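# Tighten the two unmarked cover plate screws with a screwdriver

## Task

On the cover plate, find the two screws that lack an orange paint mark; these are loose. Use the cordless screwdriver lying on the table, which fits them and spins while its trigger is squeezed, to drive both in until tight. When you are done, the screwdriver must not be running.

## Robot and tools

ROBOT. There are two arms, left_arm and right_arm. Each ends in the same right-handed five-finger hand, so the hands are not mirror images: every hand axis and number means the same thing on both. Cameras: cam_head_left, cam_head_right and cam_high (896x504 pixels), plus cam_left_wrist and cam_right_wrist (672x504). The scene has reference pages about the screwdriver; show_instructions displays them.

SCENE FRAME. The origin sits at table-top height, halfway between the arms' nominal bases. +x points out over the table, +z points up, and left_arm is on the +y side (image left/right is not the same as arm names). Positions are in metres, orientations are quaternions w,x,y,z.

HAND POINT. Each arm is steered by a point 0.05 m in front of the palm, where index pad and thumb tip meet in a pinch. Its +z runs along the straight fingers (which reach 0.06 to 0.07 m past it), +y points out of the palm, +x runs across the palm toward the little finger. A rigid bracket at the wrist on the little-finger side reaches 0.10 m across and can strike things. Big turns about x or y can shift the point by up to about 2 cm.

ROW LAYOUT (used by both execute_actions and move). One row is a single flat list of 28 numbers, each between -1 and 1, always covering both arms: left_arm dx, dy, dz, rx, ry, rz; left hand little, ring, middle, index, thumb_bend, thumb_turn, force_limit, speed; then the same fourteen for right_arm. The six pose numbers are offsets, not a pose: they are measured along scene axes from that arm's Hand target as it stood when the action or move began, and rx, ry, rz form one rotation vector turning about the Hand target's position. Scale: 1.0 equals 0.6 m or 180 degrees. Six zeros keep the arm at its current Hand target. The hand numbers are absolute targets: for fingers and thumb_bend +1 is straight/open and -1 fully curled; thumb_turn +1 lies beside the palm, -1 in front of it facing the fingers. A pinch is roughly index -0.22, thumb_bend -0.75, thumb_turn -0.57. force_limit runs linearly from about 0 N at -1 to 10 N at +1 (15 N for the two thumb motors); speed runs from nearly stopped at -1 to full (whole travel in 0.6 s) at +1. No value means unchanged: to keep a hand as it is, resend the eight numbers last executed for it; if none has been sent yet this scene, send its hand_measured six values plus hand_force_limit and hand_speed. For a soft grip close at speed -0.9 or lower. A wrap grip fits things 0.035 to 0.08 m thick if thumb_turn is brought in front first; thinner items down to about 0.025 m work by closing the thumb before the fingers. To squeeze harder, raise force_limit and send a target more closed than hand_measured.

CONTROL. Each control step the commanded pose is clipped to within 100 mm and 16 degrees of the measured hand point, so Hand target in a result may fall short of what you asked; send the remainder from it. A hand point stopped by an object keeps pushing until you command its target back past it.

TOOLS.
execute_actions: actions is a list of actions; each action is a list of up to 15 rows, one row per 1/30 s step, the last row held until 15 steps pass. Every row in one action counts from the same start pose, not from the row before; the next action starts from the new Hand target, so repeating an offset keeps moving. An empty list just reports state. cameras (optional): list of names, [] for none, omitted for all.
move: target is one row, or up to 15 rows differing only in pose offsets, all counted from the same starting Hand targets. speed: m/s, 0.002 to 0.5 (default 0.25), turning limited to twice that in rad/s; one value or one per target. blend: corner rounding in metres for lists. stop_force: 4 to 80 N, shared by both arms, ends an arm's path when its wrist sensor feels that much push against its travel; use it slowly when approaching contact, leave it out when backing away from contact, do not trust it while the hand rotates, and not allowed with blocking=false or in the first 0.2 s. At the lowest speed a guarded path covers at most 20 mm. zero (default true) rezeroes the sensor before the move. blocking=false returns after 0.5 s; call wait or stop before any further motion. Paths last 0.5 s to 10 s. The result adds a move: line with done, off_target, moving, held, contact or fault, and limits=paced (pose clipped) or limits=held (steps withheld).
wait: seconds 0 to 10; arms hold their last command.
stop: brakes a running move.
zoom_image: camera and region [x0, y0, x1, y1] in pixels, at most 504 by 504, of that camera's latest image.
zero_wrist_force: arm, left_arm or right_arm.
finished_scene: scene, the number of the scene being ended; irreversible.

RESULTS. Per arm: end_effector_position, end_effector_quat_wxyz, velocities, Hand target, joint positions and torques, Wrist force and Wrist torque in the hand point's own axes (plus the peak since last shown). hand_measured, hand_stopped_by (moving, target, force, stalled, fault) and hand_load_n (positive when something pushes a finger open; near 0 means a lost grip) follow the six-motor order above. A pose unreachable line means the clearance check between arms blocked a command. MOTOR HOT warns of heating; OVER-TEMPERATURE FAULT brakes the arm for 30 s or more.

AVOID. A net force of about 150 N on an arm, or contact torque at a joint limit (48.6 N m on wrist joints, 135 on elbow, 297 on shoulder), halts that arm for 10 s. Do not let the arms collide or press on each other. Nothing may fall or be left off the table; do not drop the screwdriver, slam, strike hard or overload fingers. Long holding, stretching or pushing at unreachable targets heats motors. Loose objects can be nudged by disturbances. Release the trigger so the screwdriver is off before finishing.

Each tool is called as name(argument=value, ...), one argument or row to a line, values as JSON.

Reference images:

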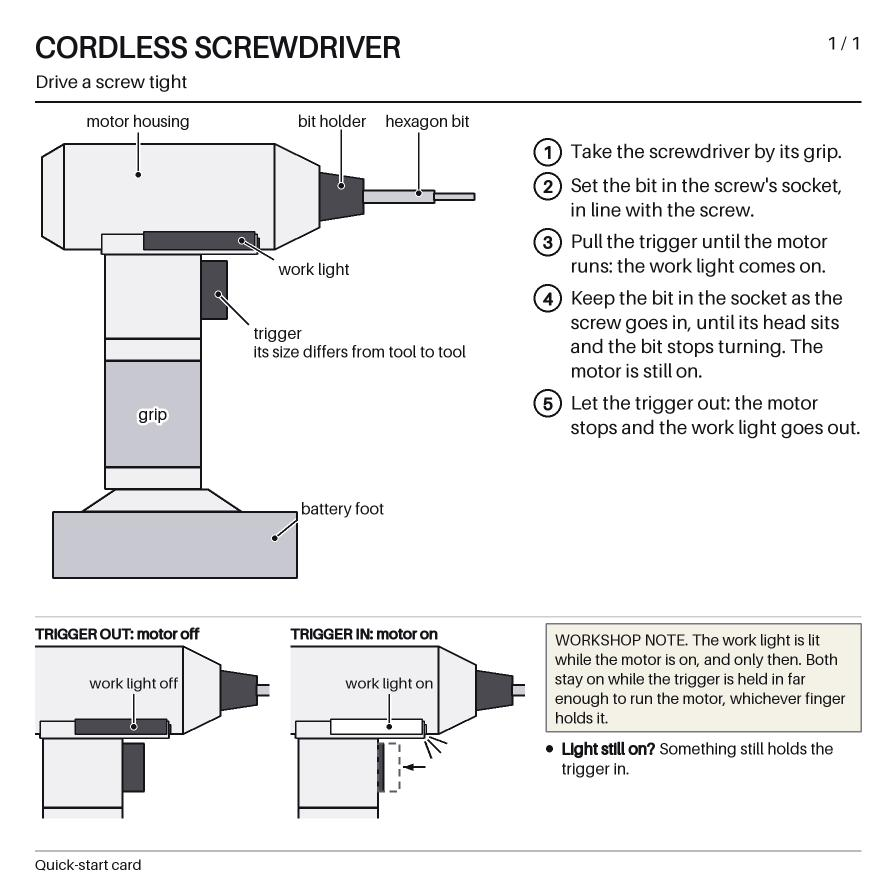

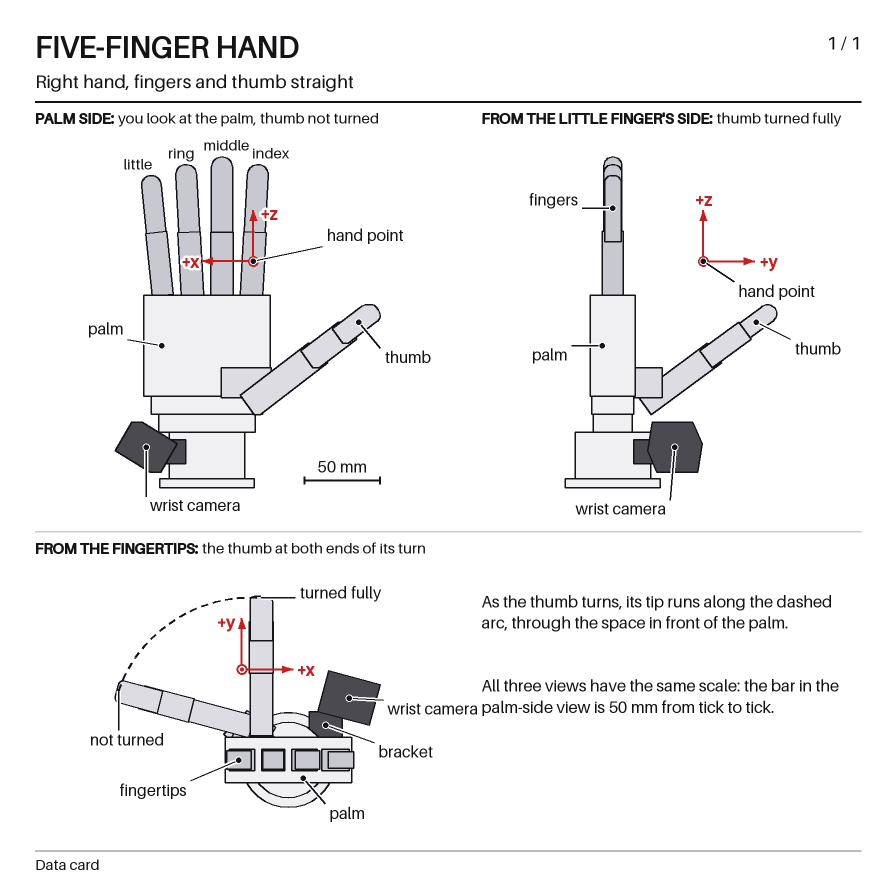

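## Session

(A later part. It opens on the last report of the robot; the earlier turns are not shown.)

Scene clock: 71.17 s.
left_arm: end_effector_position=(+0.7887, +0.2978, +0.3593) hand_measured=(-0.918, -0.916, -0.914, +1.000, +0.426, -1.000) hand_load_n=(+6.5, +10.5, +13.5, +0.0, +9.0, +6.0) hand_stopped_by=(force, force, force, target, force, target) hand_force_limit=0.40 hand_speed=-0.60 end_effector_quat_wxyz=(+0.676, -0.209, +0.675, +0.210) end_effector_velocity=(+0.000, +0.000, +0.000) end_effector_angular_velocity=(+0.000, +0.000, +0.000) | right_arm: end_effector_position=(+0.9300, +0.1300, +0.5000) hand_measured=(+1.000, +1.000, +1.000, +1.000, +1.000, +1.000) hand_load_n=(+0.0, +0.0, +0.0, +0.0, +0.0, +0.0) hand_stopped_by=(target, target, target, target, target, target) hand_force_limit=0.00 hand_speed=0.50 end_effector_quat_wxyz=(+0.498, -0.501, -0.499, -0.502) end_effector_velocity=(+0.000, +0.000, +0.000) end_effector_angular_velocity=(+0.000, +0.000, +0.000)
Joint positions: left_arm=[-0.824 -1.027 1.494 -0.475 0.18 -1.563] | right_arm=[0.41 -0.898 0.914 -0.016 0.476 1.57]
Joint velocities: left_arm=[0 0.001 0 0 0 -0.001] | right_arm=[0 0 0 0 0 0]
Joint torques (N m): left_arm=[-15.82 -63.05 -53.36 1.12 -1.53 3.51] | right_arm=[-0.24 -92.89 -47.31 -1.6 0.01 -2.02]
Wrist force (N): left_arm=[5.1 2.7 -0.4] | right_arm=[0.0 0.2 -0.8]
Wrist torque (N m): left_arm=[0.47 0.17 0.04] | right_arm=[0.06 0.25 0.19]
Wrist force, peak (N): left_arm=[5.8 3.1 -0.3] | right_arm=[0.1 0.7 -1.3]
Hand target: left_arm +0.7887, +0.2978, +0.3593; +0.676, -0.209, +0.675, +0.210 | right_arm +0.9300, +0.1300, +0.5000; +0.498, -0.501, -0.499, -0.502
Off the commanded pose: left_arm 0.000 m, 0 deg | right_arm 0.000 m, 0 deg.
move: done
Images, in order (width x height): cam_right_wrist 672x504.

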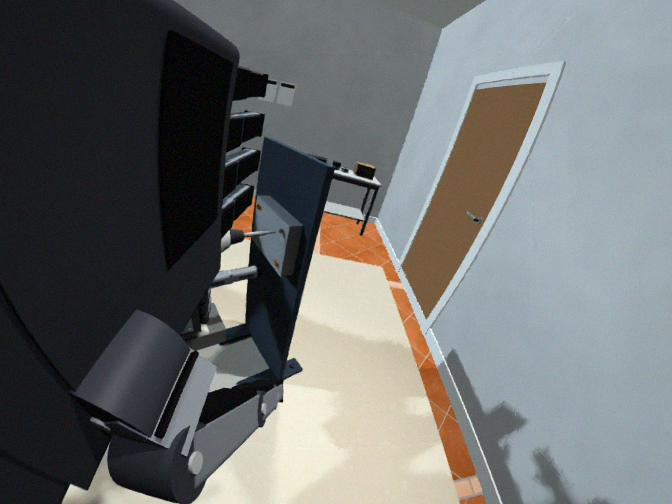

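move(
  target=[
    [0,0,0,0,0,0,-1,-1,-1,1,-1,-1,0.4,-0.6,0,0,0.2,0,0,0,1,1,1,1,1,1,0,0.5],
    [0,0,0,0,0,0,-1,-1,-1,1,-1,-1,0.4,-0.6,-0.0853,0.1925,0.2638,0,0,0,1,1,1,1,1,1,0,0.5],
  ],
  speed=0.2,
  blend=[0.05,0],
  cameras=["cam_right_wrist"],
)

zoom_image(
  camera="cam_right_wrist",
  region=[265, 335, 335, 410],
)

Scene clock: 73.13 s.
left_arm: end_effector_position=(+0.7887, +0.2978, +0.3593) hand_measured=(-0.918, -0.916, -0.914, +1.000, +0.426, -1.000) hand_load_n=(+6.0, +10.5, +13.5, +0.0, +9.0, +6.0) hand_stopped_by=(force, force, force, target, force, target) hand_force_limit=0.40 hand_speed=-0.60 end_effector_quat_wxyz=(+0.676, -0.209, +0.675, +0.210) end_effector_velocity=(+0.000, +0.000, +0.000) end_effector_angular_velocity=(+0.001, +0.000, +0.000) | right_arm: end_effector_position=(+0.8789, +0.2456, +0.6583) hand_measured=(+1.000, +1.000, +1.000, +1.000, +1.000, +1.000) hand_load_n=(+0.0, +0.0, +0.0, +0.0, +0.0, +0.0) hand_stopped_by=(target, target, target, target, target, target) hand_force_limit=0.00 hand_speed=0.50 end_effector_quat_wxyz=(+0.498, -0.501, -0.499, -0.502) end_effector_velocity=(+0.001, +0.000, +0.000) end_effector_angular_velocity=(+0.001, -0.001, -0.001)
Joint positions: left_arm=[-0.824 -1.027 1.494 -0.475 0.18 -1.563] | right_arm=[0.539 -0.696 0.272 0.425 0.605 1.57]
Joint velocities: left_arm=[0 0 0 0 0 0.001] | right_arm=[0 -0.001 0.002 -0.004 0.001 0.001]
Joint torques (N m): left_arm=[-11.31 -64.17 -48.71 2.32 -1.42 3.01] | right_arm=[4.23 -121.25 -34.66 -4.29 1.23 1.22]
Wrist force (N): left_arm=[5.3 3.0 -0.6] | right_arm=[-0.2 0.3 -0.9]
Wrist torque (N m): left_arm=[0.53 0.15 0.06] | right_arm=[0.08 0.30 0.18]
Wrist force, peak (N): left_arm=[5.7 2.9 -0.2] | right_arm=[-2.4 0.5 -0.7]
Hand target: left_arm +0.7887, +0.2978, +0.3593; +0.676, -0.209, +0.675, +0.210 | right_arm +0.8789, +0.2456, +0.6583; +0.498, -0.501, -0.499, -0.502
Off the commanded pose: left_arm 0.000 m, 0 deg | right_arm 0.000 m, 0 deg.
move: done
Images, in order (width x height): cam_right_wrist 672x504.

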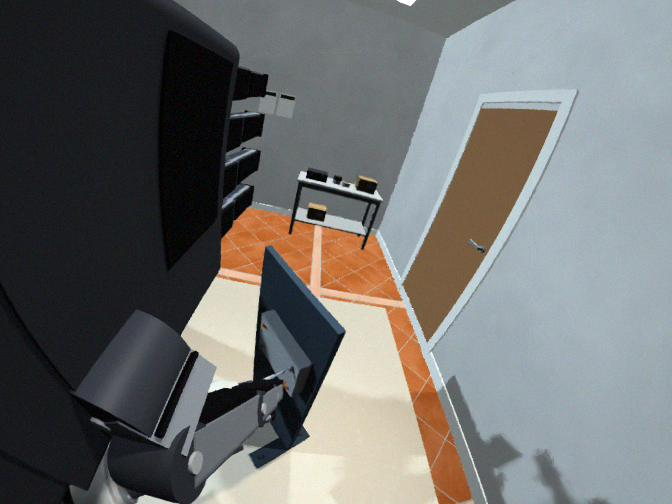

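Scaled by 6.720 from the camera's 672x504 image, which has a finer 960x720 frame.

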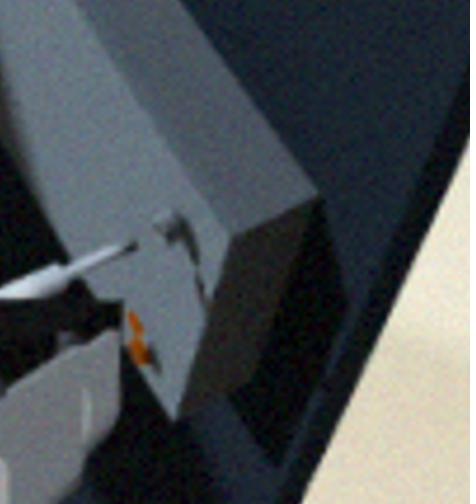

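zoom_image(
  camera="cam_right_wrist",
  region=[270, 355, 305, 385],
)

Scaled by 14.400 from the camera's 672x504 image, which has a finer 960x720 frame.

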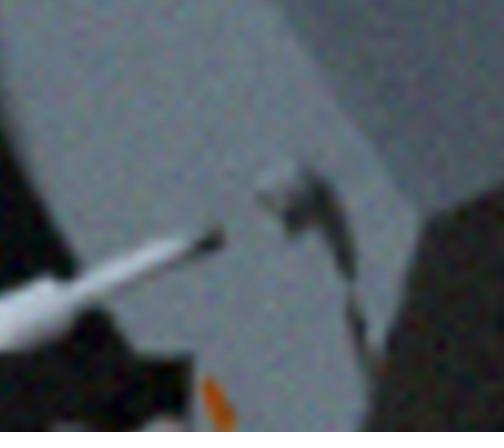

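move(
  target=[0.0016,0.0063,-0.0017,0,0,0,-1,-1,-1,1,-1,-1,0.4,-0.6,0,0,0,0,0,0,1,1,1,1,1,1,0,0.5],
  speed=0.03,
  stop_force=6,
  cameras=["cam_right_wrist"],
)

zoom_image(
  camera="cam_right_wrist",
  region=[270, 355, 305, 385],
)

Scene clock: 74.70 s.
left_arm: end_effector_position=(+0.7897, +0.3016, +0.3583) hand_measured=(-0.918, -0.916, -0.914, +1.000, +0.426, -1.000) hand_load_n=(+6.5, +11.0, +13.0, +0.0, +9.0, +6.0) hand_stopped_by=(force, force, force, target, force, target) hand_force_limit=0.40 hand_speed=-0.60 end_effector_quat_wxyz=(+0.676, -0.209, +0.675, +0.210) end_effector_velocity=(+0.000, +0.000, +0.000) end_effector_angular_velocity=(-0.002, -0.001, +0.001) | right_arm: end_effector_position=(+0.8789, +0.2456, +0.6583) hand_measured=(+1.000, +1.000, +1.000, +1.000, +1.000, +1.000) hand_load_n=(+0.0, -0.5, +0.0, +0.0, +0.0, +0.0) hand_stopped_by=(target, target, target, target, target, target) hand_force_limit=0.00 hand_speed=0.50 end_effector_quat_wxyz=(+0.498, -0.501, -0.499, -0.502) end_effector_velocity=(+0.000, +0.000, +0.000) end_effector_angular_velocity=(+0.000, +0.000, +0.000)
Joint positions: left_arm=[-0.82 -1.028 1.498 -0.477 0.184 -1.563] | right_arm=[0.539 -0.696 0.272 0.424 0.605 1.57]
Joint velocities: left_arm=[0 0 0 0 -0.001 -0.002] | right_arm=[0 0.001 0 0 0 0]
Joint torques (N m): left_arm=[-10.58 -97.78 -39.72 -2.41 -0.77 -2.9] | right_arm=[12.86 -121.14 -33.95 -3.47 2.25 1.96]
Wrist force (N): left_arm=[5.3 2.6 -0.6] | right_arm=[-0.2 0.5 -0.7]
Wrist torque (N m): left_arm=[0.48 0.15 0.05] | right_arm=[0.10 0.29 0.19]
Wrist force, peak (N): left_arm=[5.8 2.9 -0.2] | right_arm=[0.1 0.7 -1.1]
Hand target: left_arm +0.7896, +0.3016, +0.3583; +0.676, -0.209, +0.675, +0.210 | right_arm +0.8789, +0.2456, +0.6583; +0.498, -0.501, -0.499, -0.502
Off the commanded pose: left_arm 0.000 m, 0 deg | right_arm 0.000 m, 0 deg.
move: done
Images, in order (width x height): cam_right_wrist 672x504.

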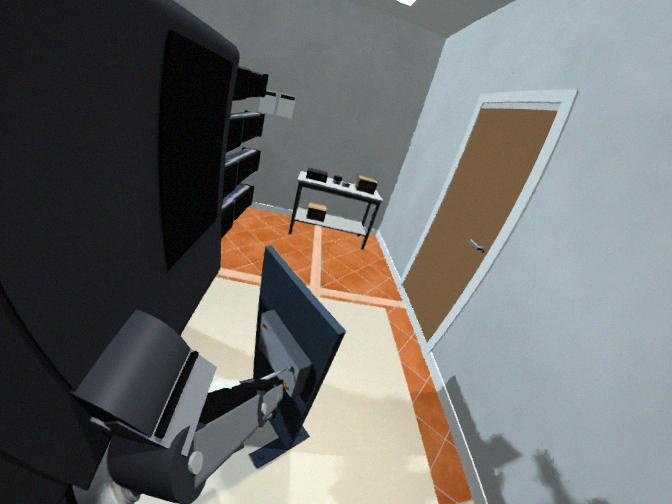

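Scaled by 14.400 from the camera's 672x504 image, which has a finer 960x720 frame.

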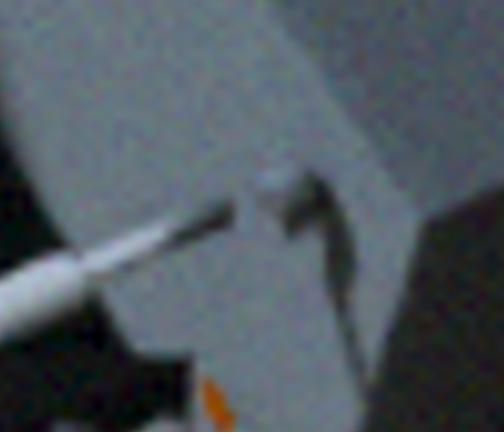

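move(
  target=[
    [0,0,0,0,0,0,-1,-1,-1,1,-1,-1,0.4,-0.6,0.0852,-0.1927,-0.05,0,0,0,1,1,1,1,1,1,0,0.5],
    [0,0,0,0,0,0,-1,-1,-1,1,-1,-1,0.4,-0.6,0.0852,-0.1927,-0.2638,0,0,0,1,1,1,1,1,1,0,0.5],
  ],
  speed=0.2,
  blend=[0.05,0],
  cameras=["cam_right_wrist"],
)

zoom_image(
  camera="cam_right_wrist",
  region=[265, 215, 300, 245],
)

Scene clock: 76.70 s.
left_arm: end_effector_position=(+0.7896, +0.3016, +0.3583) hand_measured=(-0.918, -0.916, -0.914, +1.000, +0.426, -1.000) hand_load_n=(+6.0, +10.5, +13.5, +0.0, +9.0, +6.0) hand_stopped_by=(force, force, force, target, force, target) hand_force_limit=0.40 hand_speed=-0.60 end_effector_quat_wxyz=(+0.676, -0.209, +0.675, +0.210) end_effector_velocity=(+0.000, +0.000, +0.000) end_effector_angular_velocity=(-0.001, -0.001, +0.001) | right_arm: end_effector_position=(+0.9299, +0.1299, +0.5002) hand_measured=(+1.000, +1.000, +1.000, +1.000, +1.000, +1.000) hand_load_n=(+0.5, +0.0, +0.5, +0.0, +0.0, +0.0) hand_stopped_by=(target, target, target, target, target, target) hand_force_limit=0.00 hand_speed=0.50 end_effector_quat_wxyz=(+0.498, -0.501, -0.499, -0.502) end_effector_velocity=(+0.000, +0.000, +0.001) end_effector_angular_velocity=(+0.000, -0.001, +0.000)
Joint positions: left_arm=[-0.82 -1.028 1.498 -0.477 0.184 -1.563] | right_arm=[0.41 -0.898 0.915 -0.017 0.476 1.57]
Joint velocities: left_arm=[0 -0.001 0 0 -0.001 0] | right_arm=[0 -0.002 0.001 0 0 0]
Joint torques (N m): left_arm=[-13.85 -98.09 -51.07 2.53 -0.82 -1.08] | right_arm=[14.21 -99.7 -38.14 -0.15 1.66 -2.14]
Wrist force (N): left_arm=[5.5 3.0 -0.4] | right_arm=[-0.2 0.5 -0.8]
Wrist torque (N m): left_arm=[0.52 0.12 0.08] | right_arm=[0.10 0.28 0.19]
Wrist force, peak (N): left_arm=[5.7 3.4 -0.6] | right_arm=[-2.1 0.4 -0.9]
Hand target: left_arm +0.7896, +0.3016, +0.3583; +0.676, -0.209, +0.675, +0.210 | right_arm +0.9299, +0.1300, +0.5000; +0.498, -0.501, -0.499, -0.502
Off the commanded pose: left_arm 0.000 m, 0 deg | right_arm 0.000 m, 0 deg.
move: done
Images, in order (width x height): cam_right_wrist 672x504.

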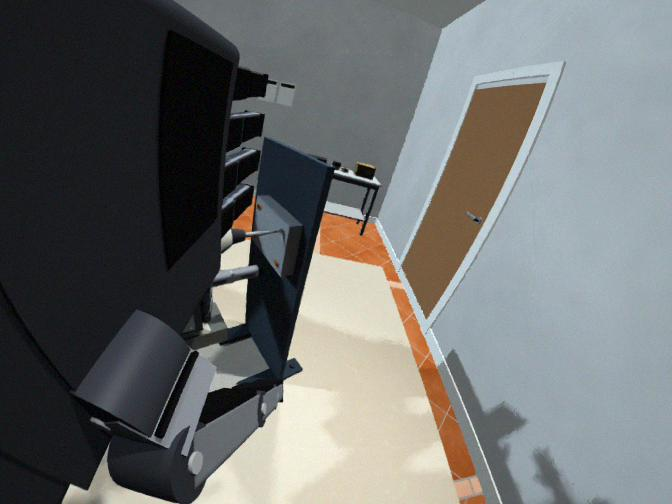

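Scaled by 14.400 from the camera's 672x504 image, which has a finer 960x720 frame.

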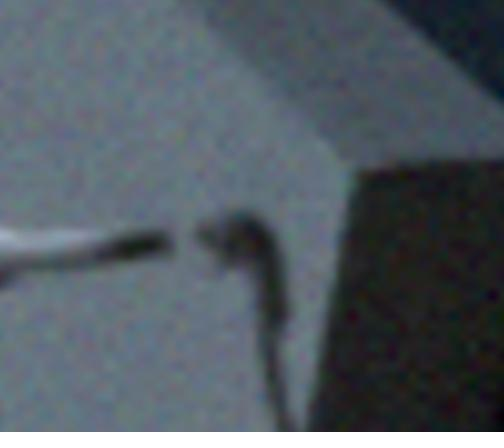

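move(
  target=[0.0108,0.0079,0.0003,0,0,0,-1,-1,-1,1,-1,-1,0.4,-0.6,0,0,0,0,0,0,1,1,1,1,1,1,0,0.5],
  speed=0.01,
  stop_force=5,
  cameras=["cam_right_wrist"],
)

zoom_image(
  camera="cam_right_wrist",
  region=[265, 215, 300, 245],
)

Scene clock: 78.23 s.
left_arm: end_effector_position=(+0.7919, +0.3032, +0.3585) hand_measured=(-0.918, -0.916, -0.914, +1.000, +0.426, -1.000) hand_load_n=(+6.5, +11.0, +13.0, +0.0, +9.0, +5.5) hand_stopped_by=(force, force, force, target, force, target) hand_force_limit=0.40 hand_speed=-0.60 end_effector_quat_wxyz=(+0.676, -0.209, +0.675, +0.210) end_effector_velocity=(+0.000, +0.001, +0.000) end_effector_angular_velocity=(+0.001, +0.001, +0.001) | right_arm: end_effector_position=(+0.9299, +0.1300, +0.5000) hand_measured=(+1.000, +1.000, +1.000, +1.000, +1.000, +1.000) hand_load_n=(+0.0, +0.0, +0.0, +0.0, +0.0, +0.0) hand_stopped_by=(target, target, target, target, target, target) hand_force_limit=0.00 hand_speed=0.50 end_effector_quat_wxyz=(+0.498, -0.501, -0.499, -0.502) end_effector_velocity=(+0.000, +0.000, +0.000) end_effector_angular_velocity=(+0.000, +0.000, +0.000)
Joint positions: left_arm=[-0.816 -1.027 1.495 -0.476 0.187 -1.563] | right_arm=[0.41 -0.898 0.915 -0.017 0.476 1.57]
Joint velocities: left_arm=[0.001 0 0 0 0 0.001] | right_arm=[0 -0.001 0 0.001 0 0]
Joint torques (N m): left_arm=[-11.82 -99.23 -30.98 -3.75 -2.07 -1.91] | right_arm=[14.3 -91.62 -39.58 -3.27 0.04 -2.21]
Wrist force (N): left_arm=[5.7 2.7 -1.1] | right_arm=[0.1 0.6 -0.7]
Wrist torque (N m): left_arm=[0.50 0.07 0.07] | right_arm=[0.10 0.23 0.20]
Wrist force, peak (N): left_arm=[9.7 2.2 -18.6] | right_arm=[0.0 0.5 -1.5]
Hand target: left_arm +0.7919, +0.3032, +0.3585; +0.676, -0.209, +0.675, +0.210 | right_arm +0.9299, +0.1300, +0.5000; +0.498, -0.501, -0.499, -0.502
Off the commanded pose: left_arm 0.005 m, 0 deg | right_arm 0.000 m, 0 deg.
move: contact (left_arm)
Images, in order (width x height): cam_right_wrist 672x504.

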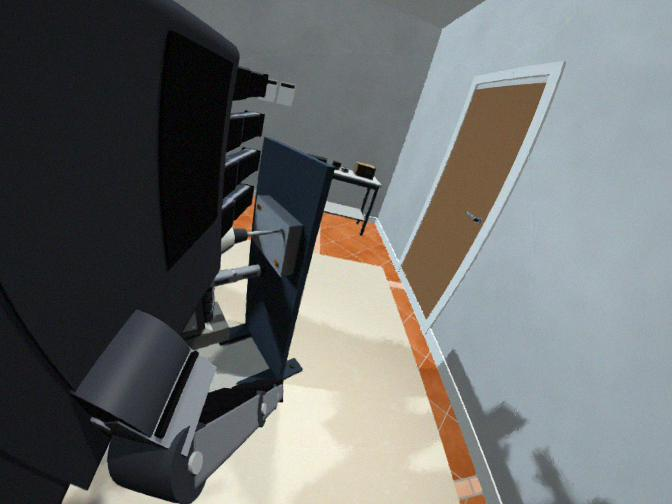

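Scaled by 14.400 from the camera's 672x504 image, which has a finer 960x720 frame.

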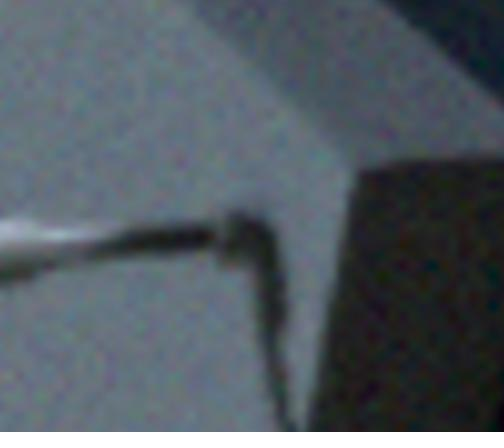

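move(
  target=[
    [0,0,0,0,0,0,-1,-1,-1,1,-1,-1,0.4,-0.6,0,0,0.2,0,0,0,1,1,1,1,1,1,0,0.5],
    [0,0,0,0,0,0,-1,-1,-1,1,-1,-1,0.4,-0.6,-0.0853,0.1925,0.2638,0,0,0,1,1,1,1,1,1,0,0.5],
  ],
  speed=0.2,
  blend=[0.05,0],
  cameras=["cam_right_wrist","cam_high"],
)

zoom_image(
  camera="cam_right_wrist",
  region=[270, 355, 305, 385],
)

zoom_image(
  camera="cam_high",
  region=[436, 165, 466, 205],
)

Scene clock: 80.23 s.
left_arm: end_effector_position=(+0.7919, +0.3032, +0.3585) hand_measured=(-0.918, -0.916, -0.914, +1.000, +0.426, -1.000) hand_load_n=(+6.5, +11.0, +13.0, +0.0, +9.0, +5.5) hand_stopped_by=(force, force, force, target, force, target) hand_force_limit=0.40 hand_speed=-0.60 end_effector_quat_wxyz=(+0.676, -0.209, +0.675, +0.210) end_effector_velocity=(+0.000, +0.000, +0.000) end_effector_angular_velocity=(-0.001, +0.000, +0.000) | right_arm: end_effector_position=(+0.8788, +0.2455, +0.6582) hand_measured=(+1.000, +1.000, +1.000, +1.000, +1.000, +1.000) hand_load_n=(+0.0, +0.0, +0.0, +0.0, +0.0, +0.0) hand_stopped_by=(target, target, target, target, target, target) hand_force_limit=0.00 hand_speed=0.50 end_effector_quat_wxyz=(+0.498, -0.501, -0.499, -0.502) end_effector_velocity=(+0.000, +0.000, +0.001) end_effector_angular_velocity=(+0.002, -0.001, -0.001)
Joint positions: left_arm=[-0.816 -1.027 1.495 -0.476 0.187 -1.563] | right_arm=[0.539 -0.697 0.274 0.424 0.605 1.57]
Joint velocities: left_arm=[0 0 0 0 0 -0.001] | right_arm=[0 -0.001 0.002 -0.004 0.001 0.001]
Joint torques (N m): left_arm=[-13.08 -97.82 -35.77 -2.12 -1.94 1.92] | right_arm=[3.34 -121.12 -34.71 -4 1.23 1.17]
Wrist force (N): left_arm=[5.3 2.8 -0.6] | right_arm=[0.2 0.3 -0.9]
Wrist torque (N m): left_arm=[0.48 0.12 0.06] | right_arm=[0.09 0.22 0.21]
Wrist force, peak (N): left_arm=[5.7 3.1 -0.6] | right_arm=[-2.5 0.5 -0.6]
Hand target: left_arm +0.7919, +0.3032, +0.3585; +0.676, -0.209, +0.675, +0.210 | right_arm +0.8788, +0.2455, +0.6583; +0.498, -0.501, -0.499, -0.502
Off the commanded pose: left_arm 0.000 m, 0 deg | right_arm 0.000 m, 0 deg.
move: done
Images, in order (width x height): cam_high 896x504, cam_right_wrist 672x504.

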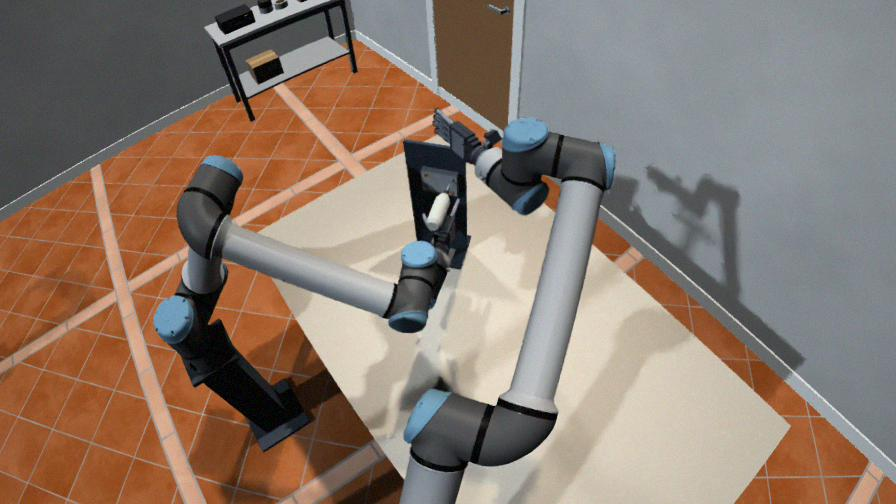

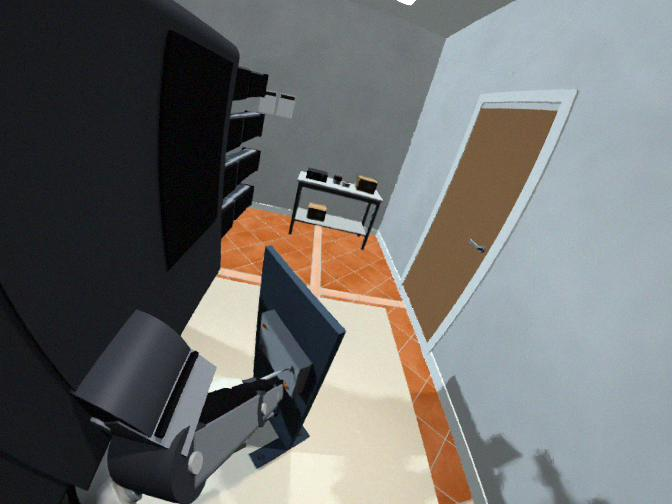

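Scaled by 14.400 from the camera's 672x504 image, which has a finer 960x720 frame.

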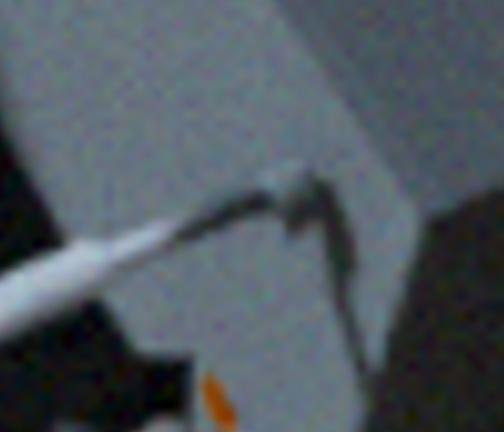

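Scaled by 12.600.

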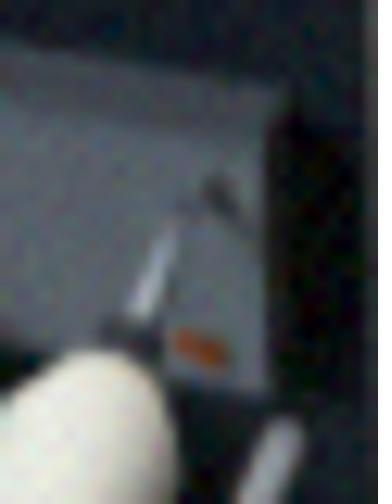

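move(
  target=[0.0108,0.0079,0.0003,0,0,0,-1,-1,-1,1,-1,-1,0.4,-0.6,0,0,0,0,0,0,1,1,1,1,1,1,0,0.5],
  speed=0.004,
  stop_force=8,
  cameras=["cam_right_wrist"],
)

zoom_image(
  camera="cam_right_wrist",
  region=[270, 355, 305, 385],
)

Scene clock: 81.77 s.
left_arm: end_effector_position=(+0.7921, +0.3034, +0.3585) hand_measured=(-0.918, -0.916, -0.914, +1.000, +0.426, -1.000) hand_load_n=(+6.5, +11.0, +13.0, +0.0, +9.5, +5.5) hand_stopped_by=(force, force, force, target, force, target) hand_force_limit=0.40 hand_speed=-0.60 end_effector_quat_wxyz=(+0.676, -0.209, +0.675, +0.210) end_effector_velocity=(+0.000, +0.000, +0.000) end_effector_angular_velocity=(+0.001, +0.001, +0.000) | right_arm: end_effector_position=(+0.8788, +0.2455, +0.6583) hand_measured=(+1.000, +1.000, +1.000, +1.000, +1.000, +1.000) hand_load_n=(+0.0, +0.0, +0.0, +0.0, +0.0, +0.0) hand_stopped_by=(target, target, target, target, target, target) hand_force_limit=0.00 hand_speed=0.50 end_effector_quat_wxyz=(+0.498, -0.501, -0.499, -0.502) end_effector_velocity=(+0.000, +0.000, +0.001) end_effector_angular_velocity=(+0.000, +0.000, +0.000)
Joint positions: left_arm=[-0.816 -1.027 1.495 -0.476 0.188 -1.563] | right_arm=[0.539 -0.697 0.274 0.424 0.605 1.57]
Joint velocities: left_arm=[0 0 0 0 0 0.001] | right_arm=[0 -0.001 0 0 0 0]
Joint torques (N m): left_arm=[-4.94 -96.82 -29.51 -0.3 -2.07 1.87] | right_arm=[11.14 -121 -34.43 -3.21 2.06 1.99]
Wrist force (N): left_arm=[6.8 2.3 -9.7] | right_arm=[-0.2 0.3 -0.8]
Wrist torque (N m): left_arm=[0.76 -0.12 0.12] | right_arm=[0.07 0.28 0.19]
Wrist force, peak (N): left_arm=[8.9 1.5 -17.4] | right_arm=[0.3 0.5 -1.2]
Hand target: left_arm +0.7921, +0.3034, +0.3585; +0.676, -0.209, +0.675, +0.210 | right_arm +0.8788, +0.2455, +0.6583; +0.498, -0.501, -0.499, -0.502
Off the commanded pose: left_arm 0.008 m, 0 deg | right_arm 0.000 m, 0 deg.
move: contact (left_arm)
Images, in order (width x height): cam_right_wrist 672x504.

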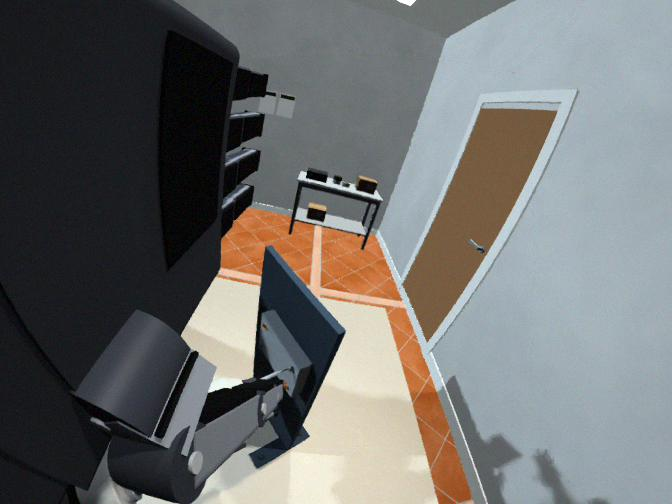

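Scaled by 14.400 from the camera's 672x504 image, which has a finer 960x720 frame.

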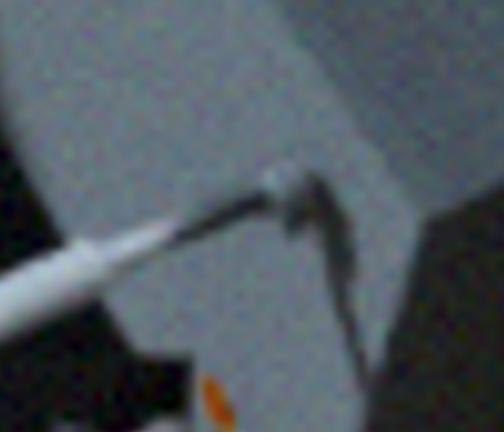

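execute_actions(
  actions=[
    [[0,0,0,0,0,0,-1,-1,-1,-0.9,-1,-1,0.4,0.0,0,0,0,0,0,0,1,1,1,1,1,1,0,0.5]],
    [[0,0,0,0,0,0,-1,-1,-1,-0.9,-1,-1,0.4,0.0,0,0,0,0,0,0,1,1,1,1,1,1,0,0.5]],
  ],
  cameras=["cam_high","cam_right_wrist"],
)

Scene clock: 83.77 s.
left_arm: end_effector_position=(+0.7921, +0.3034, +0.3585) hand_measured=(-0.918, -0.916, -0.914, -0.770, +0.426, -1.000) hand_load_n=(+6.5, +11.0, +12.5, +6.5, +9.0, +5.0) hand_stopped_by=(force, force, force, force, force, target) hand_force_limit=0.40 hand_speed=0.00 end_effector_quat_wxyz=(+0.676, -0.209, +0.675, +0.210) end_effector_velocity=(+0.000, +0.001, +0.000) end_effector_angular_velocity=(+0.000, +0.000, +0.001) | right_arm: end_effector_position=(+0.8788, +0.2455, +0.6583) hand_measured=(+1.000, +1.000, +1.000, +1.000, +1.000, +1.000) hand_load_n=(+0.0, +0.0, +0.0, +0.0, +0.0, +0.0) hand_stopped_by=(target, target, target, target, target, target) hand_force_limit=0.00 hand_speed=0.50 end_effector_quat_wxyz=(+0.498, -0.501, -0.499, -0.502) end_effector_velocity=(+0.001, +0.000, -0.001) end_effector_angular_velocity=(-0.001, +0.001, -0.001)
Joint positions: left_arm=[-0.816 -1.027 1.495 -0.476 0.188 -1.563] | right_arm=[0.539 -0.697 0.274 0.424 0.605 1.57]
Joint velocities: left_arm=[0.001 0 0 0 -0.001 0] | right_arm=[0 0.001 0 0 0 0]
Joint torques (N m): left_arm=[-7.1 -99.44 -32.89 -2.57 -2.05 1.93] | right_arm=[13.5 -119.25 -37.19 -1.4 1.96 1.79]
Wrist force (N): left_arm=[6.4 2.5 -8.5] | right_arm=[0.3 0.5 -0.7]
Wrist torque (N m): left_arm=[0.66 -0.09 0.09] | right_arm=[0.10 0.21 0.22]
Wrist force, peak (N): left_arm=[6.5 2.3 -10.1] | right_arm=[0.4 0.6 -1.3]
Hand target: left_arm +0.7921, +0.3034, +0.3585; +0.676, -0.209, +0.675, +0.210 | right_arm +0.8788, +0.2455, +0.6583; +0.498, -0.501, -0.499, -0.502
Off the commanded pose: left_arm 0.000 m, 0 deg | right_arm 0.000 m, 0 deg.
Images, in order (width x height): cam_high 896x504, cam_right_wrist 672x504.

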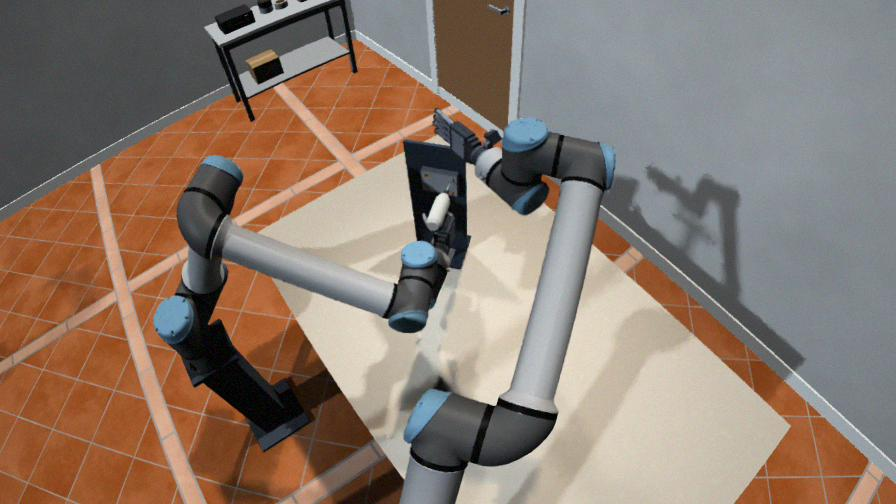

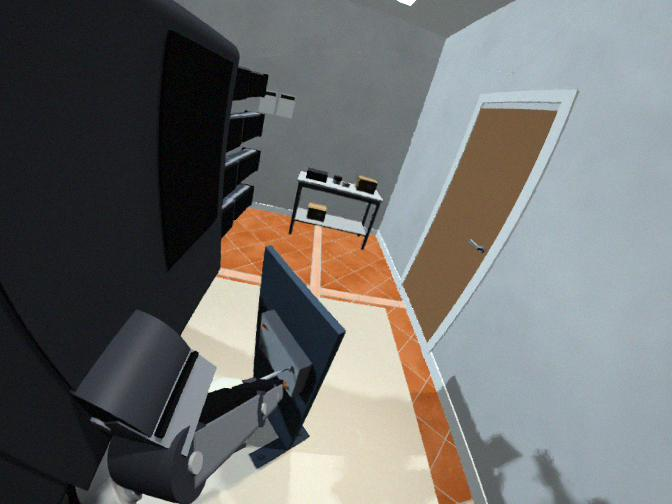

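zoom_image(
  camera="cam_right_wrist",
  region=[255, 350, 315, 395],
)

zoom_image(
  camera="cam_high",
  region=[415, 170, 485, 225],
)

Scaled by 8.400 from the camera's 672x504 image, which has a finer 960x720 frame.

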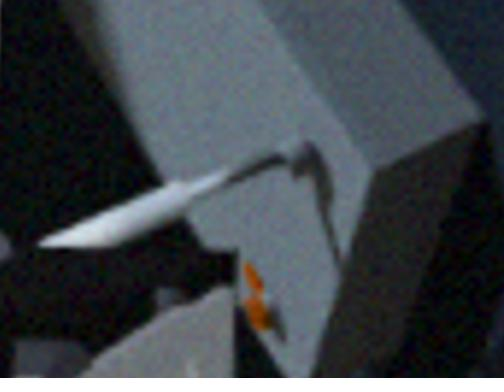

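Scaled by 7.200.

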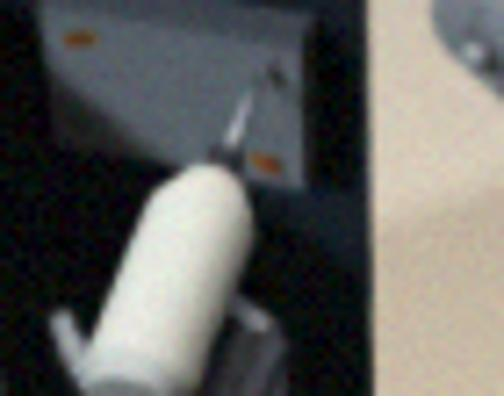

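wait(
  seconds=0.1,
  cameras=["cam_left_wrist","cam_head_left"],
)

zoom_image(
  camera="cam_head_left",
  region=[295, 100, 365, 140],
)

Scene clock: 84.07 s.
left_arm: end_effector_position=(+0.7921, +0.3034, +0.3585) hand_measured=(-0.918, -0.916, -0.914, -0.770, +0.426, -1.000) hand_load_n=(+6.5, +11.0, +12.5, +6.5, +9.5, +5.5) hand_stopped_by=(force, force, force, force, force, target) hand_force_limit=0.40 hand_speed=0.00 end_effector_quat_wxyz=(+0.676, -0.209, +0.675, +0.210) end_effector_velocity=(+0.000, +0.001, +0.000) end_effector_angular_velocity=(+0.001, +0.001, +0.001) | right_arm: end_effector_position=(+0.8788, +0.2455, +0.6583) hand_measured=(+1.000, +1.000, +1.000, +1.000, +1.000, +1.000) hand_load_n=(+0.0, +0.0, +0.0, +0.0, +0.0, +0.0) hand_stopped_by=(target, target, target, target, target, target) hand_force_limit=0.00 hand_speed=0.50 end_effector_quat_wxyz=(+0.498, -0.501, -0.499, -0.502) end_effector_velocity=(+0.000, +0.000, +0.001) end_effector_angular_velocity=(+0.001, -0.001, +0.000)
Joint positions: left_arm=[-0.816 -1.027 1.495 -0.476 0.188 -1.563] | right_arm=[0.539 -0.697 0.274 0.424 0.605 1.57]
Joint velocities: left_arm=[0.001 0 0 0.001 0.001 0] | right_arm=[0 -0.001 0 -0.001 0 0]
Joint torques (N m): left_arm=[-2.91 -97.96 -33.64 -3.06 -2 1.71] | right_arm=[12.42 -120.49 -37.94 -1.08 1.86 1.71]
Wrist force (N): left_arm=[5.9 2.7 -8.2] | right_arm=[0.2 0.6 -0.8]
Wrist torque (N m): left_arm=[0.68 -0.03 0.07] | right_arm=[0.12 0.23 0.21]
Wrist force, peak (N): left_arm=[6.8 2.6 -8.7] | right_arm=[-0.3 0.3 -1.4]
Hand target: left_arm +0.7921, +0.3034, +0.3585; +0.676, -0.209, +0.675, +0.210 | right_arm +0.8788, +0.2455, +0.6583; +0.498, -0.501, -0.499, -0.502
Off the commanded pose: left_arm 0.000 m, 0 deg | right_arm 0.000 m, 0 deg.
wait: 0.10 s; at rest from the start
Images, in order (width x height): cam_head_left 896x504, cam_left_wrist 672x504.

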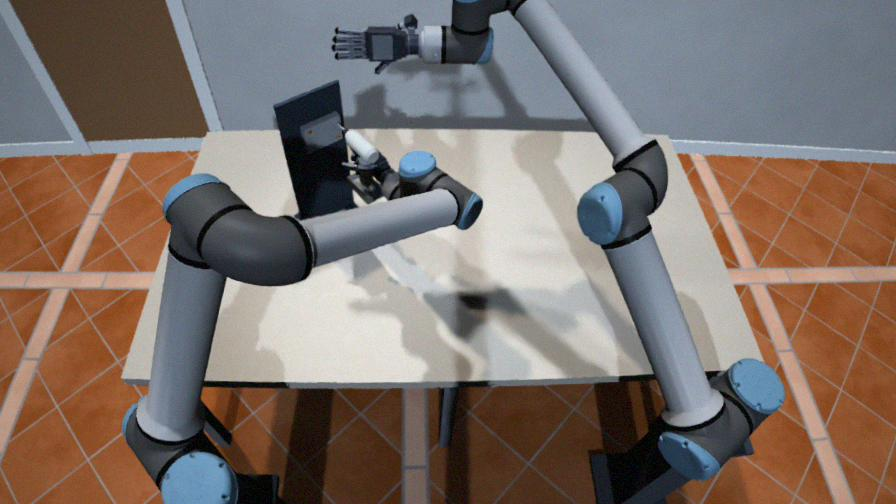

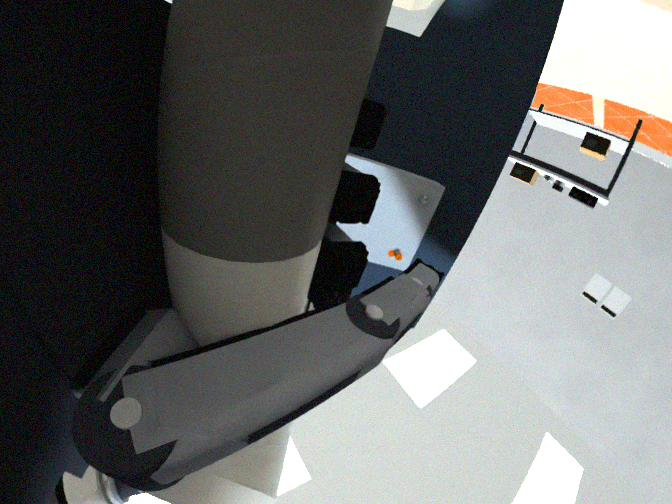

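Scaled by 7.200.

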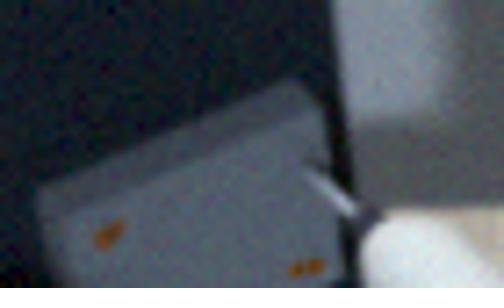

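execute_actions(
  actions=[
    [[0,0,0,0,0,0,-1,-1,-1,-1,-1,-1,0.7,-0.3,0,0,0,0,0,0,1,1,1,1,1,1,0,0.5]],
    [[0,0,0,0,0,0,-1,-1,-1,-1,-1,-1,0.7,-0.3,0,0,0,0,0,0,1,1,1,1,1,1,0,0.5]],
  ],
  cameras=["cam_left_wrist","cam_right_wrist"],
)

zoom_image(
  camera="cam_right_wrist",
  region=[200, 350, 320, 440],
)

Scene clock: 85.53 s.
left_arm: end_effector_position=(+0.7921, +0.3034, +0.3585) hand_measured=(-0.918, -0.916, -0.914, -0.842, +0.426, -1.000) hand_load_n=(+6.0, +10.5, +12.0, +9.0, +9.5, +5.0) hand_stopped_by=(force, force, force, force, force, target) hand_force_limit=0.70 hand_speed=-0.30 end_effector_quat_wxyz=(+0.676, -0.209, +0.675, +0.210) end_effector_velocity=(+0.000, +0.000, +0.000) end_effector_angular_velocity=(+0.000, +0.000, +0.000) | right_arm: end_effector_position=(+0.8788, +0.2455, +0.6583) hand_measured=(+1.000, +1.000, +1.000, +1.000, +1.000, +1.000) hand_load_n=(+0.0, +0.0, +0.0, +0.0, +0.0, +0.0) hand_stopped_by=(target, target, target, target, target, target) hand_force_limit=0.00 hand_speed=0.50 end_effector_quat_wxyz=(+0.498, -0.501, -0.499, -0.502) end_effector_velocity=(+0.000, +0.000, +0.001) end_effector_angular_velocity=(+0.000, -0.001, +0.000)
Joint positions: left_arm=[-0.816 -1.027 1.495 -0.476 0.188 -1.563] | right_arm=[0.539 -0.697 0.274 0.424 0.605 1.57]
Joint velocities: left_arm=[0 0 0 0 0 0] | right_arm=[0 -0.001 0 0 0 0]
Joint torques (N m): left_arm=[-5.4 -97.3 -35.93 -4.09 -1.01 1.55] | right_arm=[12.89 -119.88 -39.78 0.15 1.75 1.54]
Wrist force (N): left_arm=[4.7 2.7 -7.2] | right_arm=[-0.3 0.6 -1.0]
Wrist torque (N m): left_arm=[0.65 -0.06 0.02] | right_arm=[0.13 0.30 0.19]
Wrist force, peak (N): left_arm=[6.3 2.2 -8.9] | right_arm=[0.2 0.5 -1.2]
Hand target: left_arm +0.7921, +0.3034, +0.3585; +0.676, -0.209, +0.675, +0.210 | right_arm +0.8788, +0.2455, +0.6583; +0.498, -0.501, -0.499, -0.502
Off the commanded pose: left_arm 0.000 m, 0 deg | right_arm 0.000 m, 0 deg.
Images, in order (width x height): cam_left_wrist 672x504, cam_right_wrist 672x504.

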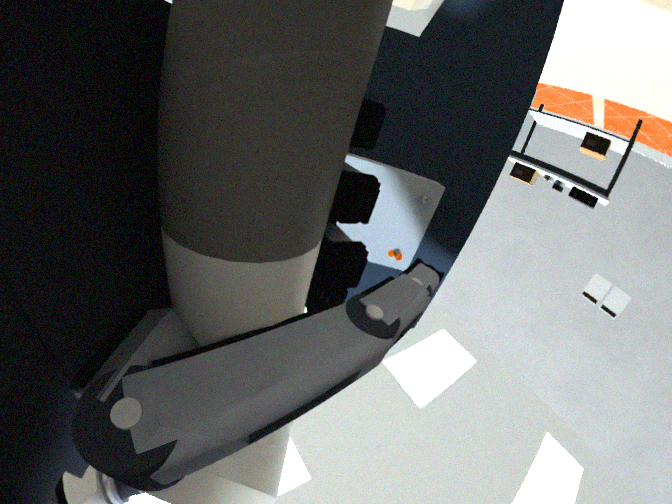

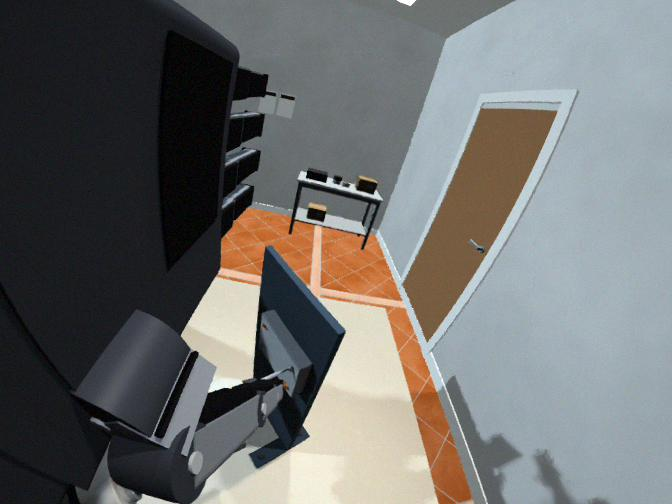

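Scaled by 4.200 from the camera's 672x504 image, which has a finer 960x720 frame.

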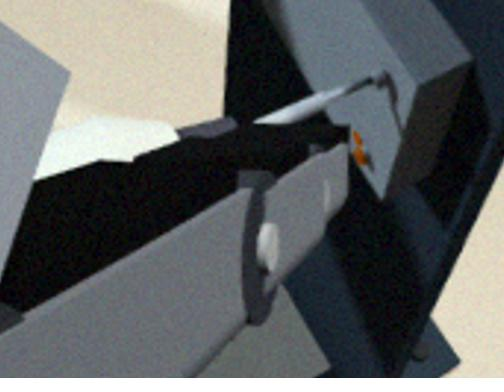

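zoom_image(
  camera="cam_right_wrist",
  region=[260, 375, 300, 405],
)

zoom_image(
  camera="cam_right_wrist",
  region=[270, 355, 305, 385],
)

Scaled by 12.600 from the camera's 672x504 image, which has a finer 960x720 frame.

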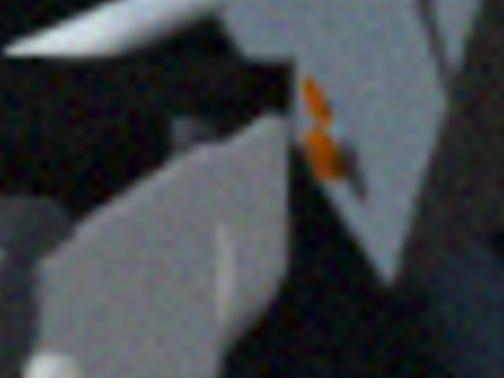

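Scaled by 14.400 from the camera's 672x504 image, which has a finer 960x720 frame.

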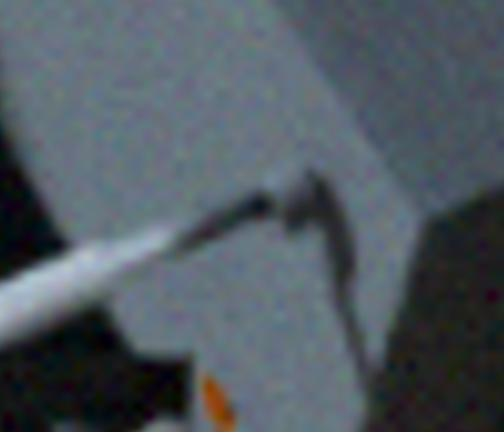

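move(
  target=[0.0054,0.00395,0,0,0,0,-1,-1,-1,-1,-1,-1,0.7,-0.3,0,0,0,0,0,0,1,1,1,1,1,1,0,0.5],
  speed=0.005,
  stop_force=12,
  cameras=["cam_right_wrist"],
)

zoom_image(
  camera="cam_right_wrist",
  region=[270, 355, 305, 385],
)

Scene clock: 87.07 s.
left_arm: end_effector_position=(+0.7925, +0.3037, +0.3585) hand_measured=(-0.918, -0.916, -0.914, -0.842, +0.426, -1.000) hand_load_n=(+6.5, +10.5, +10.5, +8.5, +10.5, +3.0) hand_stopped_by=(force, force, force, force, force, target) hand_force_limit=0.70 hand_speed=-0.30 end_effector_quat_wxyz=(+0.676, -0.209, +0.675, +0.209) end_effector_velocity=(+0.000, +0.000, +0.000) end_effector_angular_velocity=(+0.001, +0.001, +0.000) | right_arm: end_effector_position=(+0.8788, +0.2455, +0.6583) hand_measured=(+1.000, +1.000, +1.000, +1.000, +1.000, +1.000) hand_load_n=(+0.0, +0.0, +0.0, +0.0, +0.0, +0.0) hand_stopped_by=(target, target, target, target, target, target) hand_force_limit=0.00 hand_speed=0.50 end_effector_quat_wxyz=(+0.498, -0.501, -0.499, -0.502) end_effector_velocity=(+0.000, +0.000, -0.001) end_effector_angular_velocity=(+0.000, +0.000, +0.000)
Joint positions: left_arm=[-0.815 -1.027 1.495 -0.476 0.188 -1.563] | right_arm=[0.539 -0.697 0.274 0.424 0.605 1.57]
Joint velocities: left_arm=[0.001 0 0 0 0 0.001] | right_arm=[0 0.001 0 -0.001 0 0]
Joint torques (N m): left_arm=[-3.56 -94.16 -30.36 -1.73 -2.08 1.66] | right_arm=[12.13 -119 -42.17 0.53 1.37 1.35]
Wrist force (N): left_arm=[5.4 2.3 -15.2] | right_arm=[0.2 0.5 -0.8]
Wrist torque (N m): left_arm=[0.89 -0.42 0.08] | right_arm=[0.10 0.23 0.22]
Wrist force, peak (N): left_arm=[5.8 1.6 -23.6] | right_arm=[-0.2 0.6 -1.2]
Hand target: left_arm +0.7925, +0.3037, +0.3585; +0.676, -0.209, +0.675, +0.209 | right_arm +0.8788, +0.2455, +0.6583; +0.498, -0.501, -0.499, -0.502
Off the commanded pose: left_arm 0.003 m, 0 deg | right_arm 0.000 m, 0 deg.
move: contact (left_arm)
Images, in order (width x height): cam_right_wrist 672x504.

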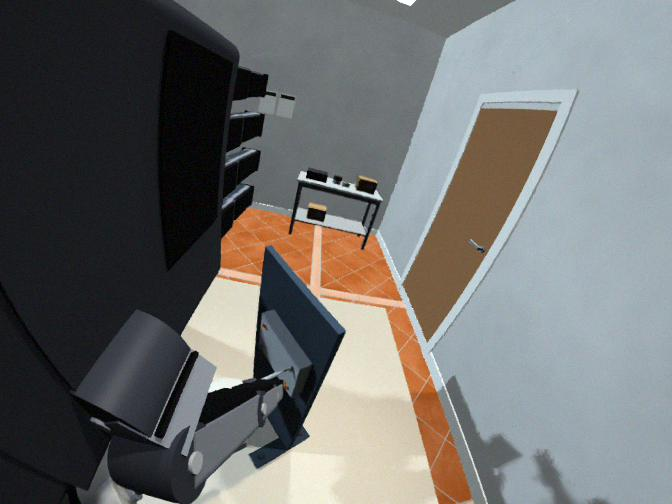

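Scaled by 14.400 from the camera's 672x504 image, which has a finer 960x720 frame.

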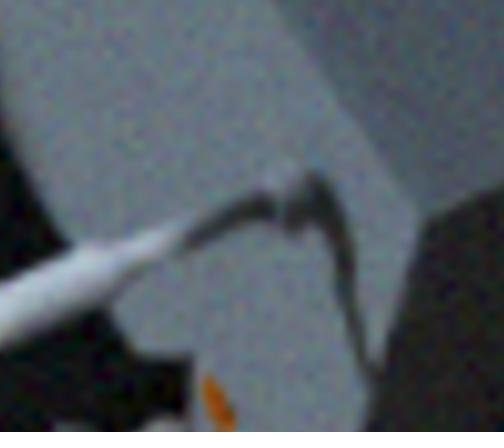

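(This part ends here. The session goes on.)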